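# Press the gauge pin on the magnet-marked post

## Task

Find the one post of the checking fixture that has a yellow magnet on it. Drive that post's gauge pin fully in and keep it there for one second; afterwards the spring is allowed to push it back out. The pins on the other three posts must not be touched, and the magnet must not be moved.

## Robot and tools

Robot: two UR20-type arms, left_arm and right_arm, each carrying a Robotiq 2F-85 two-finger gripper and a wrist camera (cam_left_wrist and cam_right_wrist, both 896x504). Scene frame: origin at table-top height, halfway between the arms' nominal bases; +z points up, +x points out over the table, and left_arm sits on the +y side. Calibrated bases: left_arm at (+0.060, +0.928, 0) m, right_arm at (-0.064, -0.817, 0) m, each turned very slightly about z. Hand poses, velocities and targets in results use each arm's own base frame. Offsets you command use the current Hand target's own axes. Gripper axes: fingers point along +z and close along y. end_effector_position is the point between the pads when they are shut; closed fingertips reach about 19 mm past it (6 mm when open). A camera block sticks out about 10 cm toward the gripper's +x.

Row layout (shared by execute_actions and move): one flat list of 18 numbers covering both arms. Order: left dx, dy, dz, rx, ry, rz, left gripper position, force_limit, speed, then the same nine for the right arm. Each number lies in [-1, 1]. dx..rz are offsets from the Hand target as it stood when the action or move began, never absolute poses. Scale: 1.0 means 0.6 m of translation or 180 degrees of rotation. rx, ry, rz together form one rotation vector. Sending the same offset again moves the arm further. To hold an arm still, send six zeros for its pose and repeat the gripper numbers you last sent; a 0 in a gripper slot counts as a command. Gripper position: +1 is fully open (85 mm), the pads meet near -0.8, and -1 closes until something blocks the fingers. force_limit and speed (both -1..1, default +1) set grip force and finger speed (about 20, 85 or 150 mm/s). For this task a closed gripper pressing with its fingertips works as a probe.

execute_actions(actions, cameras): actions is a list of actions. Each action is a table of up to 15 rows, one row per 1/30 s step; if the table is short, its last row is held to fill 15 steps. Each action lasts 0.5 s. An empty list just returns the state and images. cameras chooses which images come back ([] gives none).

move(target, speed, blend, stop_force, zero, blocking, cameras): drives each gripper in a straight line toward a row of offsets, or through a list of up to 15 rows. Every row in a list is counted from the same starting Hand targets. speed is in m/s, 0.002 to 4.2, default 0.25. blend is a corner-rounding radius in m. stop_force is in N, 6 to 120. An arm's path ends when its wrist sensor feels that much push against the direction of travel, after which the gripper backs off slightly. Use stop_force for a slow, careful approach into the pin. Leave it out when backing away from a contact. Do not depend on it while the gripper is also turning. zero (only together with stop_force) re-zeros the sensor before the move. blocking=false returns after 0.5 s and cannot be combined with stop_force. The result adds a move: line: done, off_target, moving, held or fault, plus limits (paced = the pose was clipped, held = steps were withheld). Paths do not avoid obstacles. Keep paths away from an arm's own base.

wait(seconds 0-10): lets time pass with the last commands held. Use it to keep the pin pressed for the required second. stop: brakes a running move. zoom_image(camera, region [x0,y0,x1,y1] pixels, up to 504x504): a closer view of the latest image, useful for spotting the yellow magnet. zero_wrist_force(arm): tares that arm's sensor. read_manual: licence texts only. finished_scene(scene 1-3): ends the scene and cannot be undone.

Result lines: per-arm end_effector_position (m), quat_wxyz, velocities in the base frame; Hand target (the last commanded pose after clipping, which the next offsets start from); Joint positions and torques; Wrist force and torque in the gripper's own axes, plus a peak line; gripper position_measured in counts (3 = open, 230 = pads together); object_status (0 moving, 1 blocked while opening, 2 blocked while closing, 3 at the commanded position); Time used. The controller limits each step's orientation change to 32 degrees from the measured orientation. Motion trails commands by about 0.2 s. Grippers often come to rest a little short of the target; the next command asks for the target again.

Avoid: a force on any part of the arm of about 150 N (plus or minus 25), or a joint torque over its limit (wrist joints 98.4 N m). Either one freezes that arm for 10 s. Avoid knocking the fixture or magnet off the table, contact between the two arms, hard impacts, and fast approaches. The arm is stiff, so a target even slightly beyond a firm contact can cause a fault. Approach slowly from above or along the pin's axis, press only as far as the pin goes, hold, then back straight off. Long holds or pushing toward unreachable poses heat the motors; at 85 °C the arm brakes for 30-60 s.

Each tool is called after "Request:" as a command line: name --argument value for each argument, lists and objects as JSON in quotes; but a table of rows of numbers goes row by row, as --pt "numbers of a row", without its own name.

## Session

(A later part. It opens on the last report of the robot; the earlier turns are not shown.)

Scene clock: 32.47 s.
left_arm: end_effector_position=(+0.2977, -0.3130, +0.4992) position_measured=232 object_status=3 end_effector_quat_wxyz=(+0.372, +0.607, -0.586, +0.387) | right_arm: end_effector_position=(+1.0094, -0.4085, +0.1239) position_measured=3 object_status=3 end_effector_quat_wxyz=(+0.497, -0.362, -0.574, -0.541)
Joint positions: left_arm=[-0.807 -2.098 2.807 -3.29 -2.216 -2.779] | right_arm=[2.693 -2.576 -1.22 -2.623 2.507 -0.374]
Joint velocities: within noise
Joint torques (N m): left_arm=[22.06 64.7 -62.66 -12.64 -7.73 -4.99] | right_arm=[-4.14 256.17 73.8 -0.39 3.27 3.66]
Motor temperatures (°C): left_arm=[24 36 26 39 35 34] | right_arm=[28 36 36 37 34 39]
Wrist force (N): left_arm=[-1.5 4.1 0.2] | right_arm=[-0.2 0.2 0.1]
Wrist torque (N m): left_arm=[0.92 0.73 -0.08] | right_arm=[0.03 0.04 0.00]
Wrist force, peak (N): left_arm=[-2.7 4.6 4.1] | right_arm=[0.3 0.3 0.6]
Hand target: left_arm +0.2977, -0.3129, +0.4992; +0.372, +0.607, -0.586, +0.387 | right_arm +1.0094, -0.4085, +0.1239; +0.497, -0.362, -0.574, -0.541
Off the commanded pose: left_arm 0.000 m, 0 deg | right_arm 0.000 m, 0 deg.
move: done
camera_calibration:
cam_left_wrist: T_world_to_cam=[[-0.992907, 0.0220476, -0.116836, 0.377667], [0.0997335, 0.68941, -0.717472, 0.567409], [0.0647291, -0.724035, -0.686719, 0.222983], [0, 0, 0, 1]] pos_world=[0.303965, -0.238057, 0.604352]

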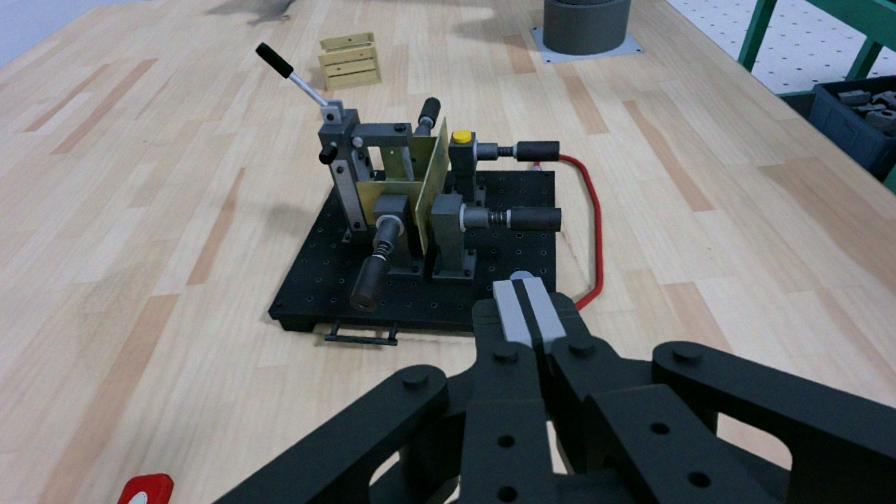

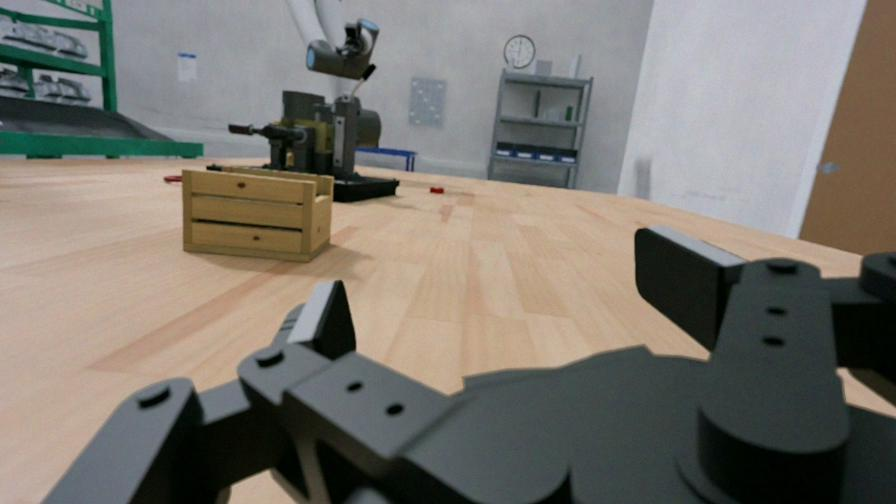

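Request:
move --target '[0.269,-0.020,0.673,-0.041,-0.359,0.064,-1,1,0,0,0,0,0,0,0,1,1,1]' --speed 0.4 --cameras '[]'

Request:
move --target '[0.699,-0.182,0.041,0,0,0,-1,1,0,0,0,0,0,0,0,1,1,1]' --speed 0.4

Scene clock: 35.97 s.
left_arm: end_effector_position=(+0.3256, -0.7463, +0.4741) position_measured=232 object_status=3 end_effector_quat_wxyz=(+0.000, -0.637, +0.771, +0.000) | right_arm: end_effector_position=(+1.0094, -0.4085, +0.1239) position_measured=3 object_status=3 end_effector_quat_wxyz=(+0.497, -0.362, -0.574, -0.541)
Joint positions: left_arm=[-1.409 -1.618 2.022 -1.975 -1.57 -2.79] | right_arm=[2.693 -2.576 -1.22 -2.623 2.507 -0.374]
Joint velocities: within noise
Joint torques (N m): left_arm=[-21.14 -57.78 -119.66 -5.87 5.56 2.62] | right_arm=[-5.29 252.51 74.96 -0.72 3.38 4.2]
Motor temperatures (°C): left_arm=[24 36 26 39 35 34] | right_arm=[28 36 36 37 34 39]
Wrist force (N): left_arm=[-2.4 4.0 0.1] | right_arm=[0.1 0.1 0.0]
Wrist torque (N m): left_arm=[0.70 0.32 0.10] | right_arm=[0.02 -0.03 -0.01]
Wrist force, peak (N): left_arm=[-3.5 4.7 -2.3] | right_arm=[0.3 0.4 0.6]
Hand target: left_arm +0.3256, -0.7464, +0.4741; +0.000, -0.637, +0.771, +0.000 | right_arm +1.0094, -0.4085, +0.1239; +0.497, -0.362, -0.574, -0.541
Off the commanded pose: left_arm 0.000 m, 0 deg | right_arm 0.000 m, 0 deg.
move: done
No camera images: "cameras" was empty.

Scene clock: 37.77 s.
left_arm: end_effector_position=(+0.3537, -1.1787, +0.4495) position_measured=232 object_status=3 end_effector_quat_wxyz=(+0.000, -0.637, +0.771, +0.000) | right_arm: end_effector_position=(+1.0094, -0.4085, +0.1239) position_measured=3 object_status=3 end_effector_quat_wxyz=(+0.497, -0.362, -0.574, -0.541)
Joint positions: left_arm=[-1.444 -1.135 1.459 -1.894 -1.57 -2.825] | right_arm=[2.693 -2.576 -1.22 -2.623 2.507 -0.374]
Joint velocities: within noise
Joint torques (N m): left_arm=[-6.03 -169.55 -122.75 -7.63 -5.06 -3.74] | right_arm=[-7.81 253.98 75.59 -0.79 3.67 3.99]
Motor temperatures (°C): left_arm=[24 36 26 39 35 34] | right_arm=[28 36 36 37 34 39]
Wrist force (N): left_arm=[-1.9 3.9 -0.2] | right_arm=[0.1 0.3 0.5]
Wrist torque (N m): left_arm=[0.69 0.26 0.08] | right_arm=[0.06 -0.01 -0.01]
Wrist force, peak (N): left_arm=[-6.1 4.8 0.0] | right_arm=[0.1 0.7 0.3]
Hand target: left_arm +0.3537, -1.1788, +0.4494; +0.000, -0.637, +0.771, +0.000 | right_arm +1.0094, -0.4085, +0.1239; +0.497, -0.362, -0.574, -0.541
Off the commanded pose: left_arm 0.000 m, 0 deg | right_arm 0.000 m, 0 deg.
move: done
camera_calibration:
cam_left_wrist: T_world_to_cam=[[-0.94957, 0.31354, 0.00287331, 0.720997], [0.298268, 0.900417, 0.31668, 0.836713], [0.0967047, 0.301567, -0.948528, 0.873686], [0, 0, 0, 1]] pos_world=[0.350583, -1.24293, 0.561674]

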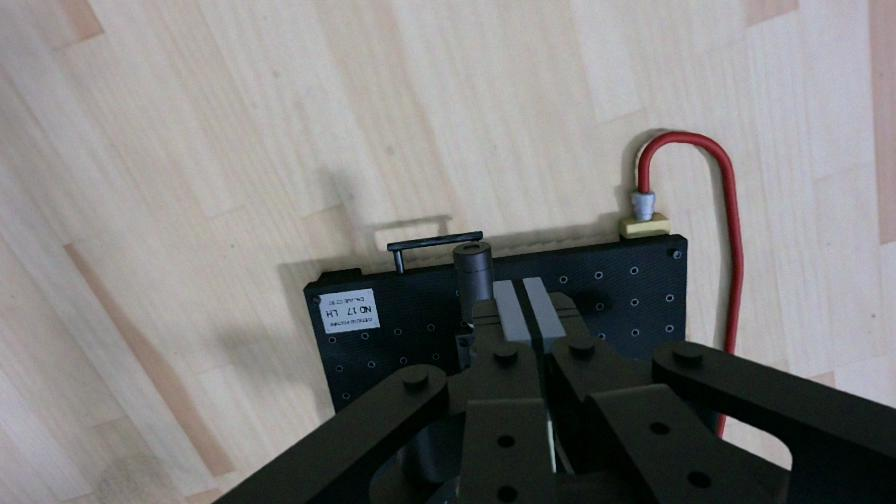

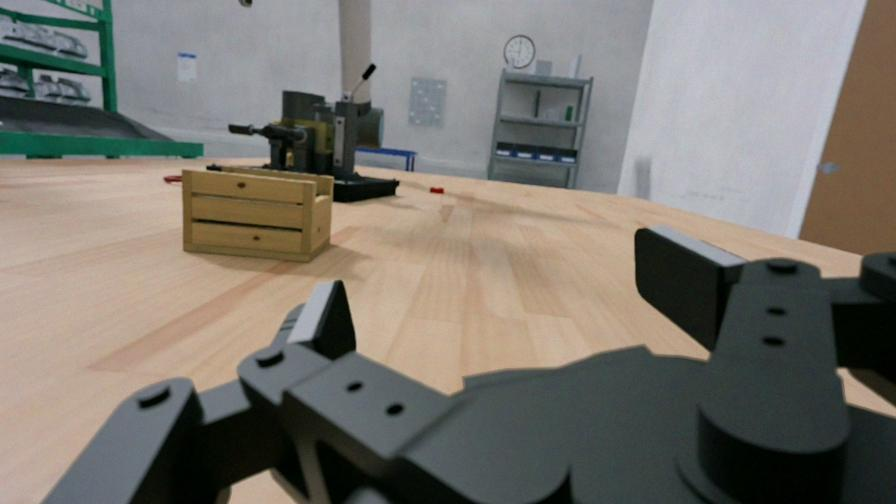

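Request:
finished_scene --scene 1

The scene is finished: the task was done.


## Next scene

The same job, from a new start.

Request:
execute_actions --actions '[]'

Scene clock: 0.00 s.
left_arm: end_effector_position=(+1.6020, +0.5513, +0.3701) position_measured=3 object_status=3 end_effector_quat_wxyz=(-0.049, +0.940, +0.190, +0.279) | right_arm: end_effector_position=(+0.4481, +0.4679, +0.3319) position_measured=3 object_status=3 end_effector_quat_wxyz=(-0.272, +0.502, +0.649, +0.503)
Joint positions: left_arm=[0.193 -0.686 0.985 -2.439 -1.472 -3.319] | right_arm=[4.007 -1.969 -2.772 1.193 2.076 2.519]
Joint velocities: within noise
Joint torques (N m): no reading
Motor temperatures (°C): left_arm=[24 35 26 38 34 34] | right_arm=[28 35 36 37 34 38]
Wrist force (N): no reading
Wrist torque (N m): no reading
Wrist force, peak (N): no reading
Hand target: left_arm +1.6020, +0.5513, +0.3701; -0.049, +0.940, +0.190, +0.279 | right_arm +0.4481, +0.4679, +0.3319; -0.272, +0.502, +0.649, +0.503
Tool commands: left_gripper/position=+1.0 left_gripper/force_limit=+1.0 left_gripper/speed=+1.0 right_gripper/position=+1.0 right_gripper/force_limit=+1.0 right_gripper/speed=+1.0
camera_calibration:
cam_left_wrist: T_world_to_cam=[[0.280319, -0.958405, -0.0536817, 0.116011], [-0.933413, -0.259108, -0.248199, 1.75322], [0.223966, 0.119682, -0.967221, 0.0591923], [0, 0, 0, 1]] pos_world=[1.5907, 0.558373, 0.498626]
cam_right_wrist: T_world_to_cam=[[0.956613, -0.13676, 0.257272, -0.433465], [0.120637, -0.61784, -0.776995, 0.502422], [0.265214, 0.774319, -0.574535, -0.162484], [0, 0, 0, 1]] pos_world=[0.39714, 0.37695, 0.408545]

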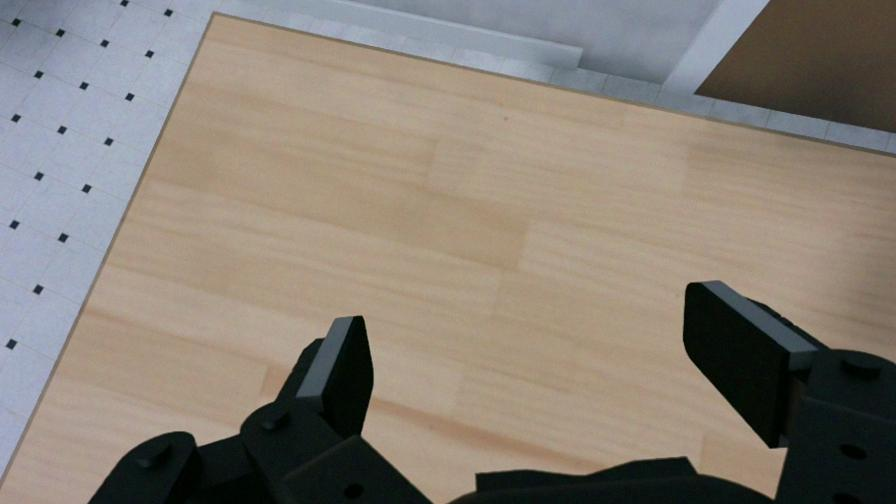

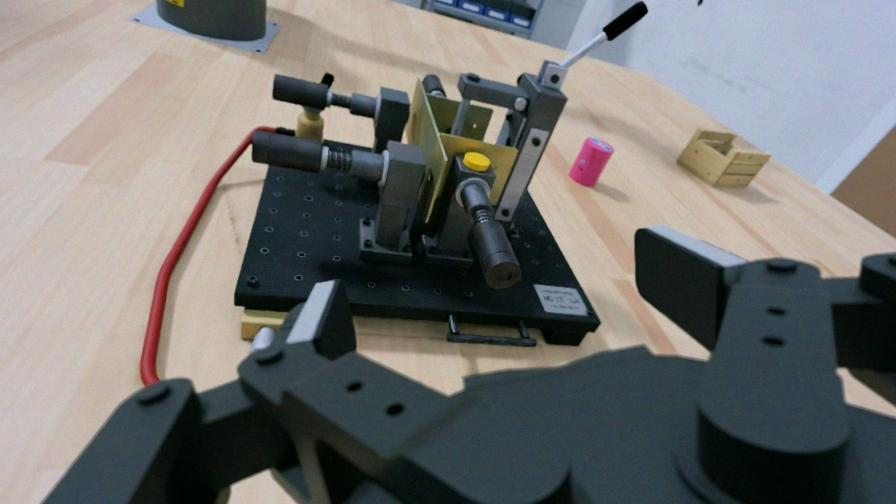

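Request:
move --target '[0,0,0,0,0,0,1,1,1,-0.185,0.0672,0.3225,0.0604,0.0425,0.1104,-1,1,0]' --speed 0.25 --cameras '["cam_right_wrist"]'

Request:
zoom_image --camera "cam_right_wrist" --region '[350, 130, 650, 340]'

Scene clock: 3.13 s.
left_arm: end_effector_position=(+1.6020, +0.5513, +0.3701) position_measured=3 object_status=3 end_effector_quat_wxyz=(-0.049, +0.940, +0.190, +0.279) | right_arm: end_effector_position=(+0.5534, +0.6045, +0.1849) position_measured=232 object_status=3 end_effector_quat_wxyz=(-0.443, +0.544, +0.578, +0.417)
Joint positions: left_arm=[0.193 -0.686 0.985 -2.439 -1.472 -3.319] | right_arm=[3.917 -2.347 -2.447 1.263 2.387 2.851]
Joint velocities: within noise
Joint torques (N m): left_arm=[3.43 -279.53 -106.34 -11.52 1.86 -0.87] | right_arm=[-23.2 126.86 13.81 12.91 6.9 6.03]
Motor temperatures (°C): left_arm=[24 35 26 38 34 34] | right_arm=[28 35 36 37 34 38]
Wrist force (N): left_arm=[0.4 -0.1 -0.1] | right_arm=[-0.8 0.5 -0.2]
Wrist torque (N m): left_arm=[-0.01 -0.06 0.00] | right_arm=[0.19 0.33 -0.32]
Wrist force, peak (N): left_arm=[0.7 -0.5 -0.3] | right_arm=[-2.7 2.2 2.3]
Hand target: left_arm +1.6020, +0.5513, +0.3701; -0.049, +0.940, +0.190, +0.279 | right_arm +0.5534, +0.6046, +0.1849; -0.443, +0.544, +0.578, +0.417
Off the commanded pose: left_arm 0.000 m, 0 deg | right_arm 0.000 m, 0 deg.
move: done
camera_calibration:
cam_right_wrist: T_world_to_cam=[[0.988882, -0.0513893, -0.139538, -0.473669], [-0.145469, -0.528877, -0.836139, 0.564316], [-0.0308298, 0.847141, -0.530472, -0.268977], [0, 0, 0, 1]] pos_world=[0.542201, 0.501973, 0.263067]
Images, in order (width x height): cam_right_wrist 896x504.

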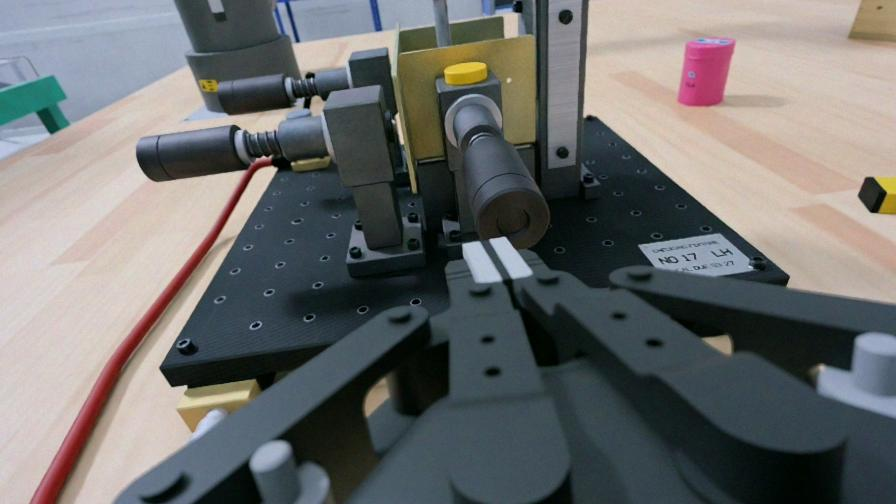

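Scaled by 1.680 from the camera's 896x504 image, which has a finer 1280x720 frame.

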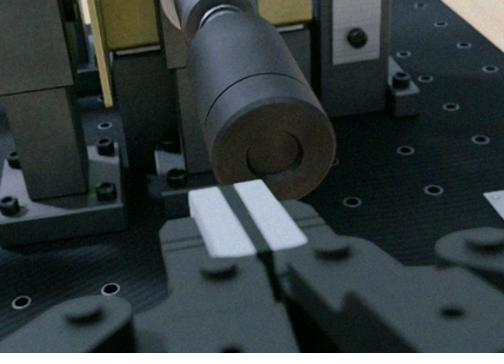

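Request:
move --pt "0 0 0 0 0 0 1 1 1 -0.0014 0.0276 0.0333 0 0 0 -1 1 0" --pt "0 0 0 0 0 0 1 1 1 0.0331 0.0316 0.162 0 0 0 -1 1 0" --speed '[0.08,0.02]' --stop_force 20 --cameras '["cam_right_wrist"]'

Request:
move --target '[0,0,0,0,0,0,1,1,1,0.0086,0.001,0.0321,0,0,0,-1,1,0]' --speed 0.006 --stop_force 35 --zero false --cameras '["cam_right_wrist"]'

Scene clock: 9.27 s.
left_arm: end_effector_position=(+1.6020, +0.5513, +0.3701) position_measured=3 object_status=3 end_effector_quat_wxyz=(-0.049, +0.940, +0.190, +0.279) | right_arm: end_effector_position=(+0.5671, +0.6816, +0.1788) position_measured=232 object_status=3 end_effector_quat_wxyz=(-0.443, +0.544, +0.578, +0.417)
Joint positions: left_arm=[0.193 -0.686 0.985 -2.439 -1.472 -3.319] | right_arm=[3.985 -2.356 -2.369 1.22 2.324 2.887]
Joint velocities: within noise
Joint torques (N m): left_arm=[7.41 -281.69 -111.32 -11.45 2.91 0.5] | right_arm=[-6.92 152.47 -0.51 10.07 7.75 -7]
Motor temperatures (°C): left_arm=[24 35 26 38 34 34] | right_arm=[28 35 36 37 34 38]
Wrist force (N): left_arm=[0.5 0.0 -0.1] | right_arm=[2.3 4.1 -18.7]
Wrist torque (N m): left_arm=[0.01 -0.07 0.00] | right_arm=[0.02 0.37 -0.17]
Wrist force, peak (N): left_arm=[0.7 -0.2 -0.2] | right_arm=[-16.9 4.2 -95.0]
Hand target: left_arm +1.6020, +0.5513, +0.3701; -0.049, +0.940, +0.190, +0.279 | right_arm +0.5671, +0.6816, +0.1788; -0.443, +0.544, +0.578, +0.417 (not the last commanded pose)
Off the commanded pose: left_arm 0.000 m, 0 deg | right_arm 0.023 m, 0 deg.
move: contact (right_arm); path passed 1 of 2 targets
camera_calibration:
cam_right_wrist: T_world_to_cam=[[0.988865, -0.0513456, -0.139675, -0.484185], [-0.145564, -0.528812, -0.836163, 0.602021], [-0.0309285, 0.847184, -0.530398, -0.337091], [0, 0, 0, 1]] pos_world=[0.556, 0.579073, 0.256967]
Images, in order (width x height): cam_right_wrist 896x504.

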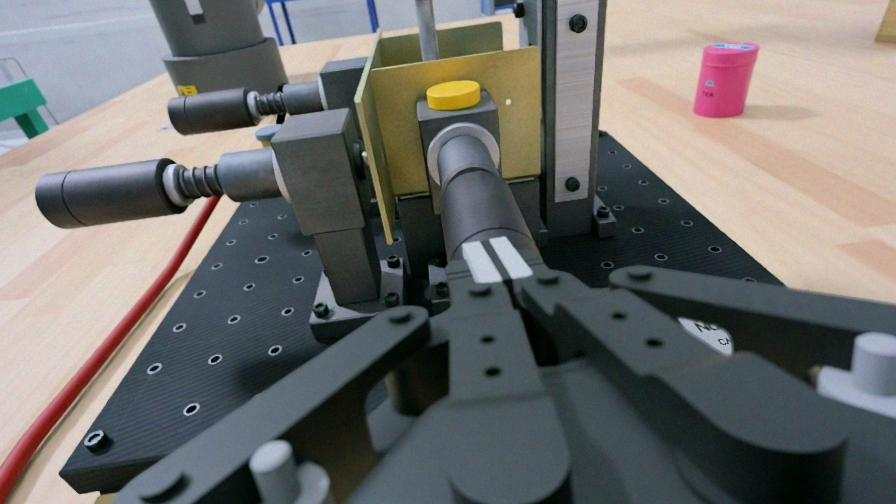

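Scene clock: 10.43 s.
left_arm: end_effector_position=(+1.6020, +0.5513, +0.3701) position_measured=3 object_status=3 end_effector_quat_wxyz=(-0.049, +0.940, +0.190, +0.279) | right_arm: end_effector_position=(+0.5670, +0.6818, +0.1788) position_measured=232 object_status=3 end_effector_quat_wxyz=(-0.443, +0.544, +0.578, +0.417)
Joint positions: left_arm=[0.193 -0.686 0.985 -2.439 -1.472 -3.319] | right_arm=[3.986 -2.356 -2.369 1.22 2.324 2.887]
Joint velocities: within noise
Joint torques (N m): left_arm=[5.93 -284.09 -111.28 -11.62 4.32 1.12] | right_arm=[12.8 154.29 12.25 7.78 8.65 -4.42]
Motor temperatures (°C): left_arm=[24 35 26 38 34 34] | right_arm=[28 35 36 37 34 38]
Wrist force (N): left_arm=[0.4 -0.1 -0.1] | right_arm=[-4.7 5.9 -41.6]
Wrist torque (N m): left_arm=[-0.02 -0.06 -0.01] | right_arm=[-0.09 0.28 -0.14]
Wrist force, peak (N): left_arm=[0.7 -0.3 -0.3] | right_arm=[-7.7 4.4 -53.8]
Hand target: left_arm +1.6020, +0.5513, +0.3701; -0.049, +0.940, +0.190, +0.279 | right_arm +0.5670, +0.6818, +0.1788; -0.443, +0.544, +0.578, +0.417 (not the last commanded pose)
Off the commanded pose: left_arm 0.000 m, 0 deg | right_arm 0.020 m, 0 deg.
move: contact (right_arm)
camera_calibration:
cam_right_wrist: T_world_to_cam=[[0.98888, -0.051292, -0.139593, -0.484136], [-0.145466, -0.528819, -0.836176, 0.602065], [-0.0309303, 0.847183, -0.5304, -0.337261], [0, 0, 0, 1]] pos_world=[0.555901, 0.579273, 0.256967]
Images, in order (width x height): cam_right_wrist 896x504.

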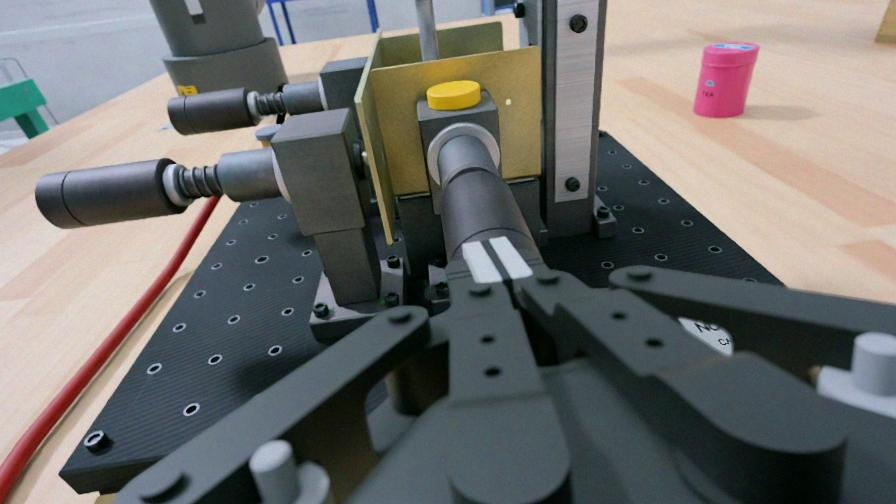

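Request:
wait --seconds 1.1 --cameras '[]'

Request:
finished_scene --scene 2

Scene clock: 13.33 s.
left_arm: end_effector_position=(+1.6020, +0.5513, +0.3701) position_measured=3 object_status=3 end_effector_quat_wxyz=(-0.049, +0.940, +0.190, +0.279) | right_arm: end_effector_position=(+0.5670, +0.6818, +0.1788) position_measured=232 object_status=3 end_effector_quat_wxyz=(-0.443, +0.544, +0.578, +0.417)
Joint positions: left_arm=[0.193 -0.686 0.985 -2.439 -1.472 -3.319] | right_arm=[3.986 -2.356 -2.369 1.22 2.324 2.887]
Joint velocities: within noise
Joint torques (N m): left_arm=[3.18 -287.23 -109.91 -10.81 5.02 1.87] | right_arm=[12.18 150.31 11.56 10 8.42 -6.86]
Motor temperatures (°C): left_arm=[24 35 26 38 34 34] | right_arm=[28 35 36 37 34 38]
Wrist force (N): left_arm=[0.1 -0.1 -0.1] | right_arm=[-4.2 5.7 -39.9]
Wrist torque (N m): left_arm=[-0.01 0.00 0.00] | right_arm=[-0.12 0.28 -0.13]
Wrist force, peak (N): left_arm=[0.4 -0.5 -0.2] | right_arm=[-4.8 5.8 -41.6]
Hand target: left_arm +1.6020, +0.5513, +0.3701; -0.049, +0.940, +0.190, +0.279 | right_arm +0.5670, +0.6818, +0.1788; -0.443, +0.544, +0.578, +0.417 (not the last commanded pose)
Tool commands: left_gripper/position=+1.0 left_gripper/force_limit=+1.0 left_gripper/speed=+1.0 right_gripper/position=-1.0 right_gripper/force_limit=+1.0 right_gripper/speed=+0.0
Off the commanded pose: left_arm 0.000 m, 0 deg | right_arm 0.020 m, 0 deg.
wait: 1.10 s; at rest from the start
No camera images: "cameras" was empty.

The scene is finished: the task was done.


## Next scene

The same job, from a new start.

Request:
execute_actions --actions '[]'

Scene clock: 0.00 s.
left_arm: end_effector_position=(+0.3071, -0.4220, +0.1602) position_measured=3 object_status=3 end_effector_quat_wxyz=(+0.066, +0.956, -0.074, +0.275) | right_arm: end_effector_position=(+0.4900, -0.3027, +0.2369) position_measured=3 object_status=3 end_effector_quat_wxyz=(+0.548, -0.467, -0.511, -0.471)
Joint positions: left_arm=[-1.763 -1.739 2.857 -2.766 -1.003 1.555] | right_arm=[2.511 -2.074 -2.06 -2.212 2.389 -0.015]
Joint velocities: within noise
Joint torques (N m): no reading
Motor temperatures (°C): left_arm=[24 35 26 38 34 33] | right_arm=[28 35 35 36 33 38]
Wrist force (N): no reading
Wrist torque (N m): no reading
Wrist force, peak (N): no reading
Hand target: left_arm +0.3071, -0.4220, +0.1602; +0.066, +0.956, -0.074, +0.275 | right_arm +0.4900, -0.3027, +0.2369; +0.548, -0.467, -0.511, -0.471
Tool commands: left_gripper/position=+1.0 left_gripper/force_limit=+1.0 left_gripper/speed=+1.0 right_gripper/position=+1.0 right_gripper/force_limit=+1.0 right_gripper/speed=+1.0
camera_calibration:
cam_left_wrist: T_world_to_cam=[[-0.285835, -0.958093, 0.0188626, -0.30276], [-0.929607, 0.27245, -0.248197, 0.463413], [0.232657, -0.0884782, -0.968526, 0.172428], [0, 0, 0, 1]] pos_world=[0.304136, -0.401073, 0.28773]
cam_right_wrist: T_world_to_cam=[[0.978979, 0.0562001, -0.196068, -0.399553], [-0.174505, -0.266853, -0.947807, 0.238768], [-0.105588, 0.962097, -0.251436, 0.530477], [0, 0, 0, 1]] pos_world=[0.488832, -0.424199, 0.281347]

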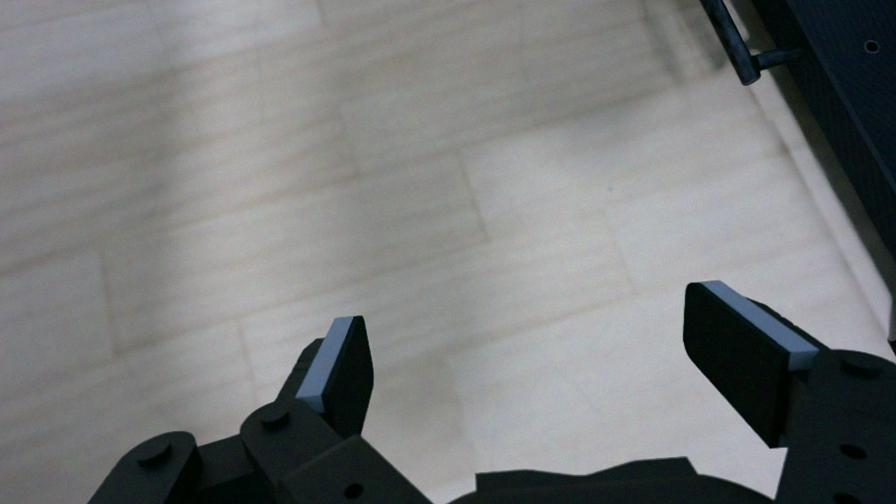

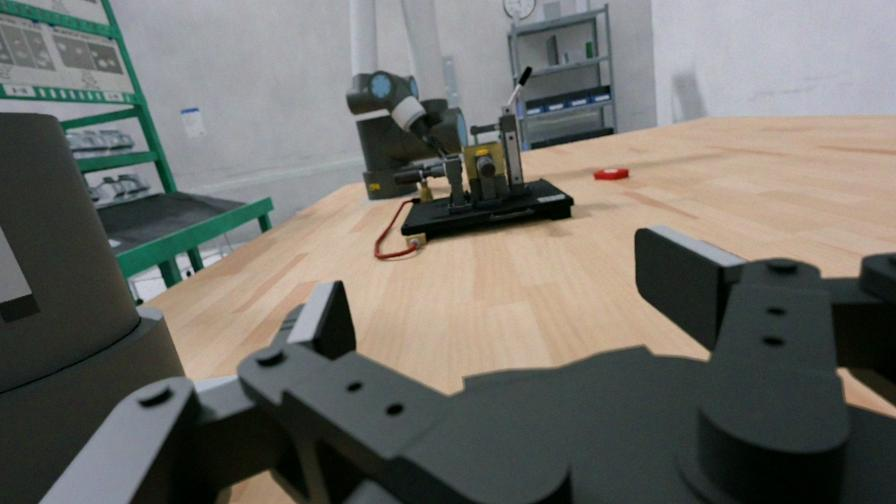

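Request:
zoom_image --camera "cam_right_wrist" --region '[370, 60, 590, 250]'

Scaled by 2.291 from the camera's 896x504 image, which has a finer 1280x720 frame.

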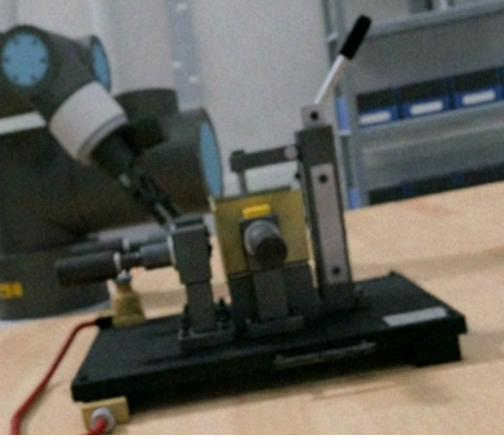

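Request:
move --target '[0,0,0,0,0,0,1,1,1,-0.074,0.0777,0.728,-0.1035,-0.0946,0.002,-1,1,0]' --speed 0.35 --cameras '[]'

Request:
move --target '[0,0,0,0,0,0,1,1,1,0.142,-0.1582,0.7035,0,0,0,-1,1,0]' --speed 0.35 --cameras '["cam_right_wrist"]'

Request:
zoom_image --camera "cam_right_wrist" --region '[300, 60, 650, 310]'

Scene clock: 3.47 s.
left_arm: end_effector_position=(+0.3071, -0.4220, +0.1602) position_measured=3 object_status=3 end_effector_quat_wxyz=(+0.066, +0.956, -0.074, +0.275) | right_arm: end_effector_position=(+0.4821, +0.1364, +0.2097) position_measured=232 object_status=3 end_effector_quat_wxyz=(+0.505, -0.508, -0.485, -0.501)
Joint positions: left_arm=[-1.763 -1.739 2.857 -2.766 -1.003 1.555] | right_arm=[3.143 -1.878 -2.653 -1.204 3.166 0.576]
Joint velocities: within noise
Joint torques (N m): left_arm=[2.69 -11.06 -58.64 -8.72 3.78 -1.03] | right_arm=[24.17 105.47 33.59 0.84 7.75 -7.2]
Motor temperatures (°C): left_arm=[24 35 26 38 34 33] | right_arm=[28 35 35 36 33 38]
Wrist force (N): left_arm=[0.0 0.3 0.0] | right_arm=[-0.2 1.0 1.6]
Wrist torque (N m): left_arm=[0.06 0.01 0.01] | right_arm=[0.32 0.00 0.01]
Wrist force, peak (N): left_arm=[0.1 -0.4 -0.4] | right_arm=[-1.1 1.2 5.2]
Hand target: left_arm +0.3071, -0.4220, +0.1602; +0.066, +0.956, -0.074, +0.275 | right_arm +0.4821, +0.1379, +0.2098; +0.385, -0.615, -0.502, -0.471
Off the commanded pose: left_arm 0.000 m, 0 deg | right_arm 0.001 m, 19 deg.
move: off_target (right_arm)
No camera images: "cameras" was empty.

Scene clock: 5.47 s.
left_arm: end_effector_position=(+0.3071, -0.4220, +0.1602) position_measured=3 object_status=3 end_effector_quat_wxyz=(+0.066, +0.956, -0.074, +0.275) | right_arm: end_effector_position=(+0.4748, +0.5779, +0.1828) position_measured=232 object_status=3 end_effector_quat_wxyz=(-0.385, +0.615, +0.502, +0.471)
Joint positions: left_arm=[-1.763 -1.739 2.857 -2.766 -1.003 1.555] | right_arm=[4.133 -1.772 -2.496 -2.296 4.347 -0.102]
Joint velocities: within noise
Joint torques (N m): left_arm=[6.4 -7.74 -58.93 -8.73 3.8 -1.21] | right_arm=[18.53 61.57 62.23 -2.4 3.87 5.9]
Motor temperatures (°C): left_arm=[24 35 26 38 34 33] | right_arm=[28 35 35 36 33 38]
Wrist force (N): left_arm=[-0.1 0.2 0.3] | right_arm=[-0.2 0.7 1.0]
Wrist torque (N m): left_arm=[0.04 0.03 0.00] | right_arm=[0.43 -0.02 -0.14]
Wrist force, peak (N): left_arm=[-0.1 -0.5 -0.3] | right_arm=[1.0 -1.6 4.9]
Hand target: left_arm +0.3071, -0.4220, +0.1602; +0.066, +0.956, -0.074, +0.275 | right_arm +0.4748, +0.5780, +0.1828; -0.385, +0.615, +0.502, +0.471
Off the commanded pose: left_arm 0.000 m, 0 deg | right_arm 0.000 m, 0 deg.
move: done
camera_calibration:
cam_right_wrist: T_world_to_cam=[[0.942155, -0.304341, -0.140432, -0.229085], [-0.277386, -0.472774, -0.836386, 0.567231], [0.188154, 0.826959, -0.529846, -0.342338], [0, 0, 0, 1]] pos_world=[0.437588, 0.481552, 0.260867]
Images, in order (width x height): cam_right_wrist 896x504.

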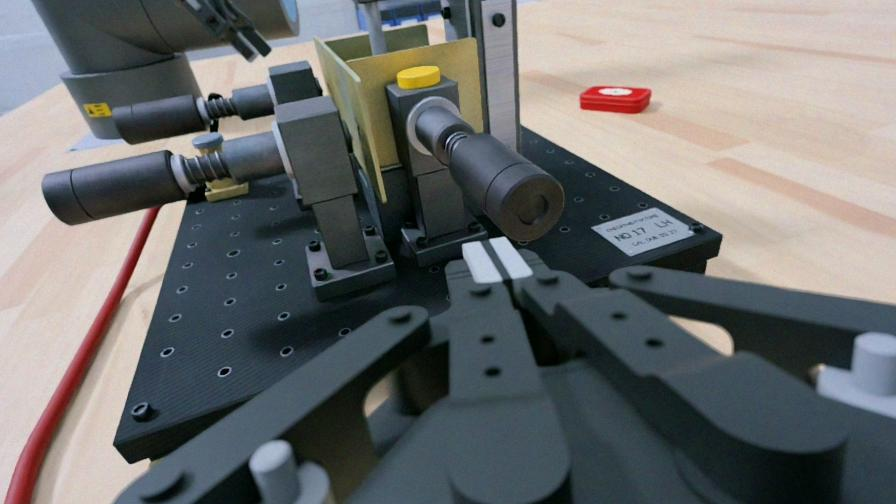

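Scaled by 1.440 from the camera's 896x504 image, which has a finer 1280x720 frame.

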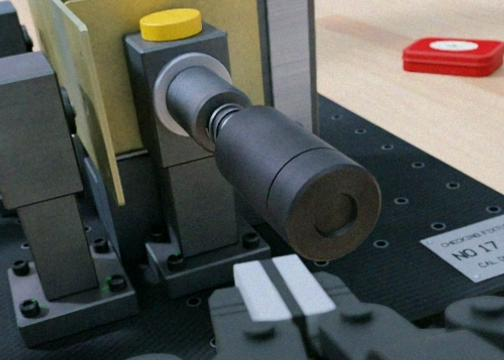

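Request:
move --target '[0,0,0,0,0,0,1,1,1,-0.005,0.065,0.0565,0.0676,0,-0.0181,-1,1,0]' --speed 0.2 --cameras '["cam_right_wrist"]'

Scene clock: 7.57 s.
left_arm: end_effector_position=(+0.3071, -0.4220, +0.1602) position_measured=3 object_status=3 end_effector_quat_wxyz=(+0.066, +0.956, -0.074, +0.275) | right_arm: end_effector_position=(+0.5193, +0.6015, +0.1711) position_measured=232 object_status=3 end_effector_quat_wxyz=(-0.435, +0.556, +0.566, +0.426)
Joint positions: left_arm=[-1.763 -1.739 2.857 -2.766 -1.003 1.555] | right_arm=[3.971 -1.896 -2.333 -2.408 3.984 -0.241]
Joint velocities: within noise
Joint torques (N m): left_arm=[7.44 -9.35 -59.45 -7.56 4.35 -0.87] | right_arm=[-15.29 90.07 58.34 -4.65 -5.47 -7.26]
Motor temperatures (°C): left_arm=[24 35 26 38 34 33] | right_arm=[28 35 35 36 33 38]
Wrist force (N): left_arm=[0.1 -0.1 -0.1] | right_arm=[-0.4 -0.5 1.3]
Wrist torque (N m): left_arm=[-0.01 -0.02 0.00] | right_arm=[0.26 0.22 -0.13]
Wrist force, peak (N): left_arm=[0.4 0.1 -0.4] | right_arm=[-0.9 0.9 2.1]
Hand target: left_arm +0.3071, -0.4220, +0.1602; +0.066, +0.956, -0.074, +0.275 | right_arm +0.5193, +0.6015, +0.1711; -0.435, +0.556, +0.566, +0.426
Off the commanded pose: left_arm 0.000 m, 0 deg | right_arm 0.000 m, 0 deg.
move: done
camera_calibration:
cam_right_wrist: T_world_to_cam=[[0.985811, -0.0917311, -0.140575, -0.41601], [-0.167822, -0.521695, -0.836463, 0.553521], [0.00339259, 0.848186, -0.529687, -0.293291], [0, 0, 0, 1]] pos_world=[0.503996, 0.499373, 0.249167]
Images, in order (width x height): cam_right_wrist 896x504.

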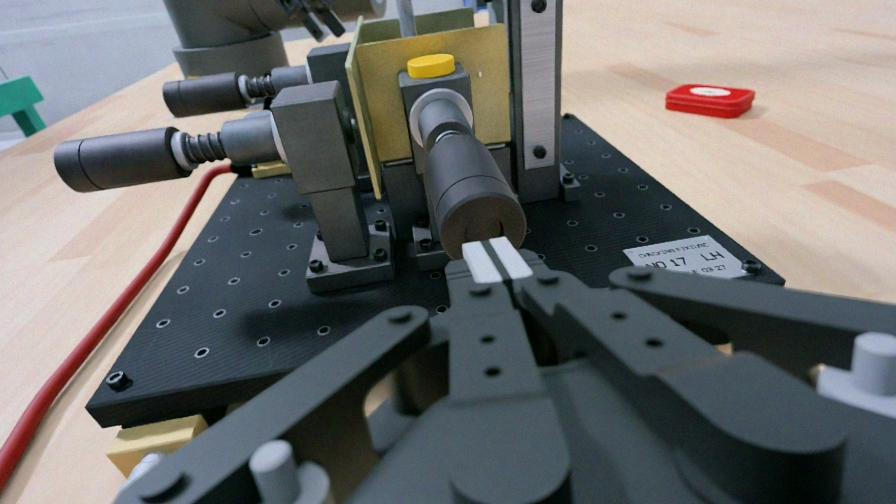

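Request:
move --pt "0 0 0 0 0 0 1 1 1 0.0078 0.0067 0.029 0 0 0 -1 1 0" --pt "0 0 0 0 0 0 1 1 1 0.0388 0.0067 0.145 0 0 0 -1 1 0" --speed '[0.08,0.02]' --stop_force 20 --cameras '["cam_right_wrist"]'

Request:
move --target '[0,0,0,0,0,0,1,1,1,0.0086,0,0.0321,0,0,0,-1,1,0]' --speed 0.006 --stop_force 35 --zero false --cameras '["cam_right_wrist"]'

Request:
wait --seconds 1.0 --cameras '[]'

Scene clock: 11.00 s.
left_arm: end_effector_position=(+0.3071, -0.4220, +0.1602) position_measured=3 object_status=3 end_effector_quat_wxyz=(+0.066, +0.956, -0.074, +0.275) | right_arm: end_effector_position=(+0.5225, +0.6493, +0.1711) position_measured=232 object_status=3 end_effector_quat_wxyz=(-0.435, +0.556, +0.566, +0.426)
Joint positions: left_arm=[-1.763 -1.739 2.857 -2.766 -1.003 1.555] | right_arm=[4.022 -1.914 -2.298 -2.411 4.031 -0.218]
Joint velocities: within noise
Joint torques (N m): left_arm=[7.56 -10.63 -63.69 -6.74 3.92 -0.74] | right_arm=[-16.17 132.59 47.96 6.13 -5.16 -7.12]
Motor temperatures (°C): left_arm=[24 35 26 38 34 33] | right_arm=[28 35 35 36 33 38]
Wrist force (N): left_arm=[-0.2 0.0 -0.2] | right_arm=[-5.7 -1.5 -9.4]
Wrist torque (N m): left_arm=[0.01 0.05 0.00] | right_arm=[0.13 0.24 -0.07]
Wrist force, peak (N): left_arm=[-0.2 0.0 -0.4] | right_arm=[-0.2 0.9 -96.5]
Hand target: left_arm +0.3071, -0.4220, +0.1602; +0.066, +0.956, -0.074, +0.275 | right_arm +0.5225, +0.6493, +0.1711; -0.435, +0.556, +0.566, +0.426 (not the last commanded pose)
Off the commanded pose: left_arm 0.000 m, 0 deg | right_arm 0.042 m, 0 deg.
move: contact (right_arm); path passed 1 of 2 targets
camera_calibration:
cam_right_wrist: T_world_to_cam=[[0.985845, -0.091533, -0.14047, -0.414932], [-0.167629, -0.521686, -0.836508, 0.578903], [0.00328683, 0.848213, -0.529645, -0.333817], [0, 0, 0, 1]] pos_world=[0.507196, 0.547173, 0.249167]
Images, in order (width x height): cam_right_wrist 896x504.

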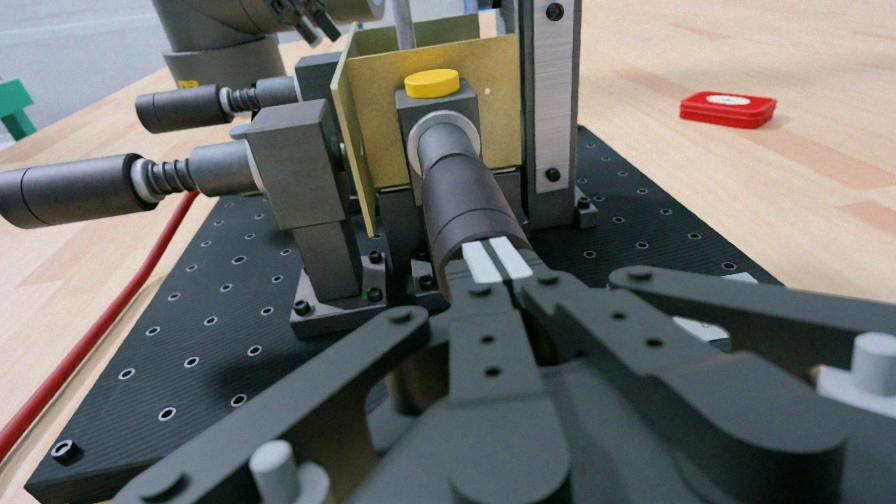

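Scene clock: 12.07 s.
left_arm: end_effector_position=(+0.3071, -0.4220, +0.1602) position_measured=3 object_status=3 end_effector_quat_wxyz=(+0.066, +0.956, -0.074, +0.275) | right_arm: end_effector_position=(+0.5224, +0.6495, +0.1711) position_measured=232 object_status=3 end_effector_quat_wxyz=(-0.435, +0.556, +0.566, +0.426)
Joint positions: left_arm=[-1.763 -1.739 2.857 -2.766 -1.003 1.555] | right_arm=[4.022 -1.915 -2.298 -2.411 4.031 -0.218]
Joint velocities: within noise
Joint torques (N m): left_arm=[6.81 -6.36 -67.2 -7.25 3.93 -0.54] | right_arm=[1.27 125.06 62.46 6.89 -6.52 1.6]
Motor temperatures (°C): left_arm=[24 35 26 38 34 33] | right_arm=[28 35 35 36 33 38]
Wrist force (N): left_arm=[0.0 0.1 -0.3] | right_arm=[-8.6 1.9 -36.6]
Wrist torque (N m): left_arm=[0.02 0.01 0.00] | right_arm=[0.16 0.40 -0.05]
Wrist force, peak (N): left_arm=[0.5 0.1 -0.3] | right_arm=[-8.9 1.1 -50.4]
Hand target: left_arm +0.3071, -0.4220, +0.1602; +0.066, +0.956, -0.074, +0.275 | right_arm +0.5224, +0.6495, +0.1711; -0.435, +0.556, +0.566, +0.426 (not the last commanded pose)
Off the commanded pose: left_arm 0.000 m, 0 deg | right_arm 0.020 m, 0 deg.
move: contact (right_arm)
camera_calibration:
cam_right_wrist: T_world_to_cam=[[0.985861, -0.0913977, -0.140442, -0.414994], [-0.167533, -0.521711, -0.836511, 0.579025], [0.00318503, 0.848212, -0.529647, -0.334019], [0, 0, 0, 1]] pos_world=[0.507196, 0.547473, 0.249167]
Images, in order (width x height): cam_right_wrist 896x504.

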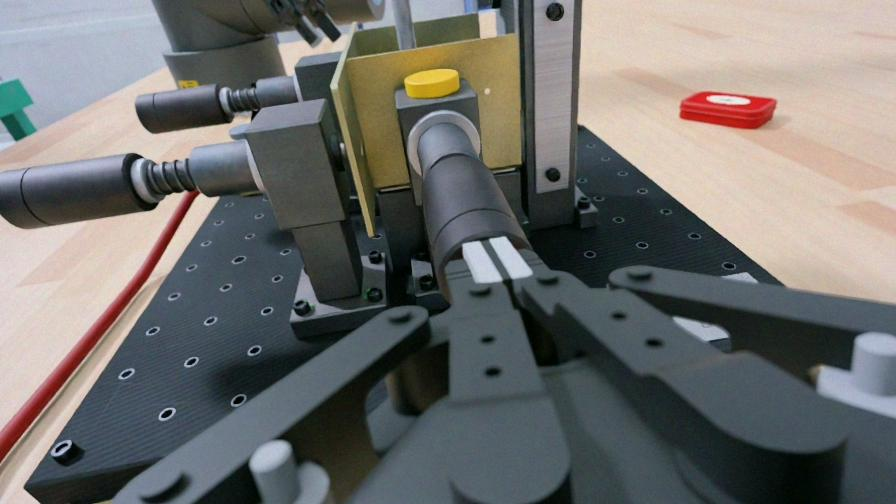

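Scene clock: 13.07 s.
left_arm: end_effector_position=(+0.3071, -0.4220, +0.1602) position_measured=3 object_status=3 end_effector_quat_wxyz=(+0.066, +0.956, -0.074, +0.275) | right_arm: end_effector_position=(+0.5224, +0.6495, +0.1711) position_measured=232 object_status=3 end_effector_quat_wxyz=(-0.435, +0.556, +0.566, +0.426)
Joint positions: left_arm=[-1.763 -1.739 2.857 -2.766 -1.003 1.555] | right_arm=[4.022 -1.915 -2.298 -2.411 4.031 -0.218]
Joint velocities: within noise
Joint torques (N m): left_arm=[12.09 -7.74 -65.49 -7.13 3.9 -0.83] | right_arm=[3.78 121.59 59.17 9.04 -6.6 -0.7]
Motor temperatures (°C): left_arm=[24 35 26 38 34 33] | right_arm=[28 35 35 36 33 38]
Wrist force (N): left_arm=[0.2 0.2 -0.2] | right_arm=[-8.0 1.9 -34.7]
Wrist torque (N m): left_arm=[0.04 -0.03 0.00] | right_arm=[0.09 0.43 -0.05]
Wrist force, peak (N): left_arm=[0.2 -0.1 -0.5] | right_arm=[-8.9 2.0 -36.6]
Hand target: left_arm +0.3071, -0.4220, +0.1602; +0.066, +0.956, -0.074, +0.275 | right_arm +0.5224, +0.6495, +0.1711; -0.435, +0.556, +0.566, +0.426 (not the last commanded pose)
Tool commands: left_gripper/position=+1.0 left_gripper/force_limit=+1.0 left_gripper/speed=+1.0 right_gripper/position=-1.0 right_gripper/force_limit=+1.0 right_gripper/speed=+0.0
Off the commanded pose: left_arm 0.000 m, 0 deg | right_arm 0.020 m, 0 deg.
wait: 1.00 s; at rest by 0.17 s
No camera images: "cameras" was empty.

Request:
finished_scene --scene 3

The scene is finished: the task was done.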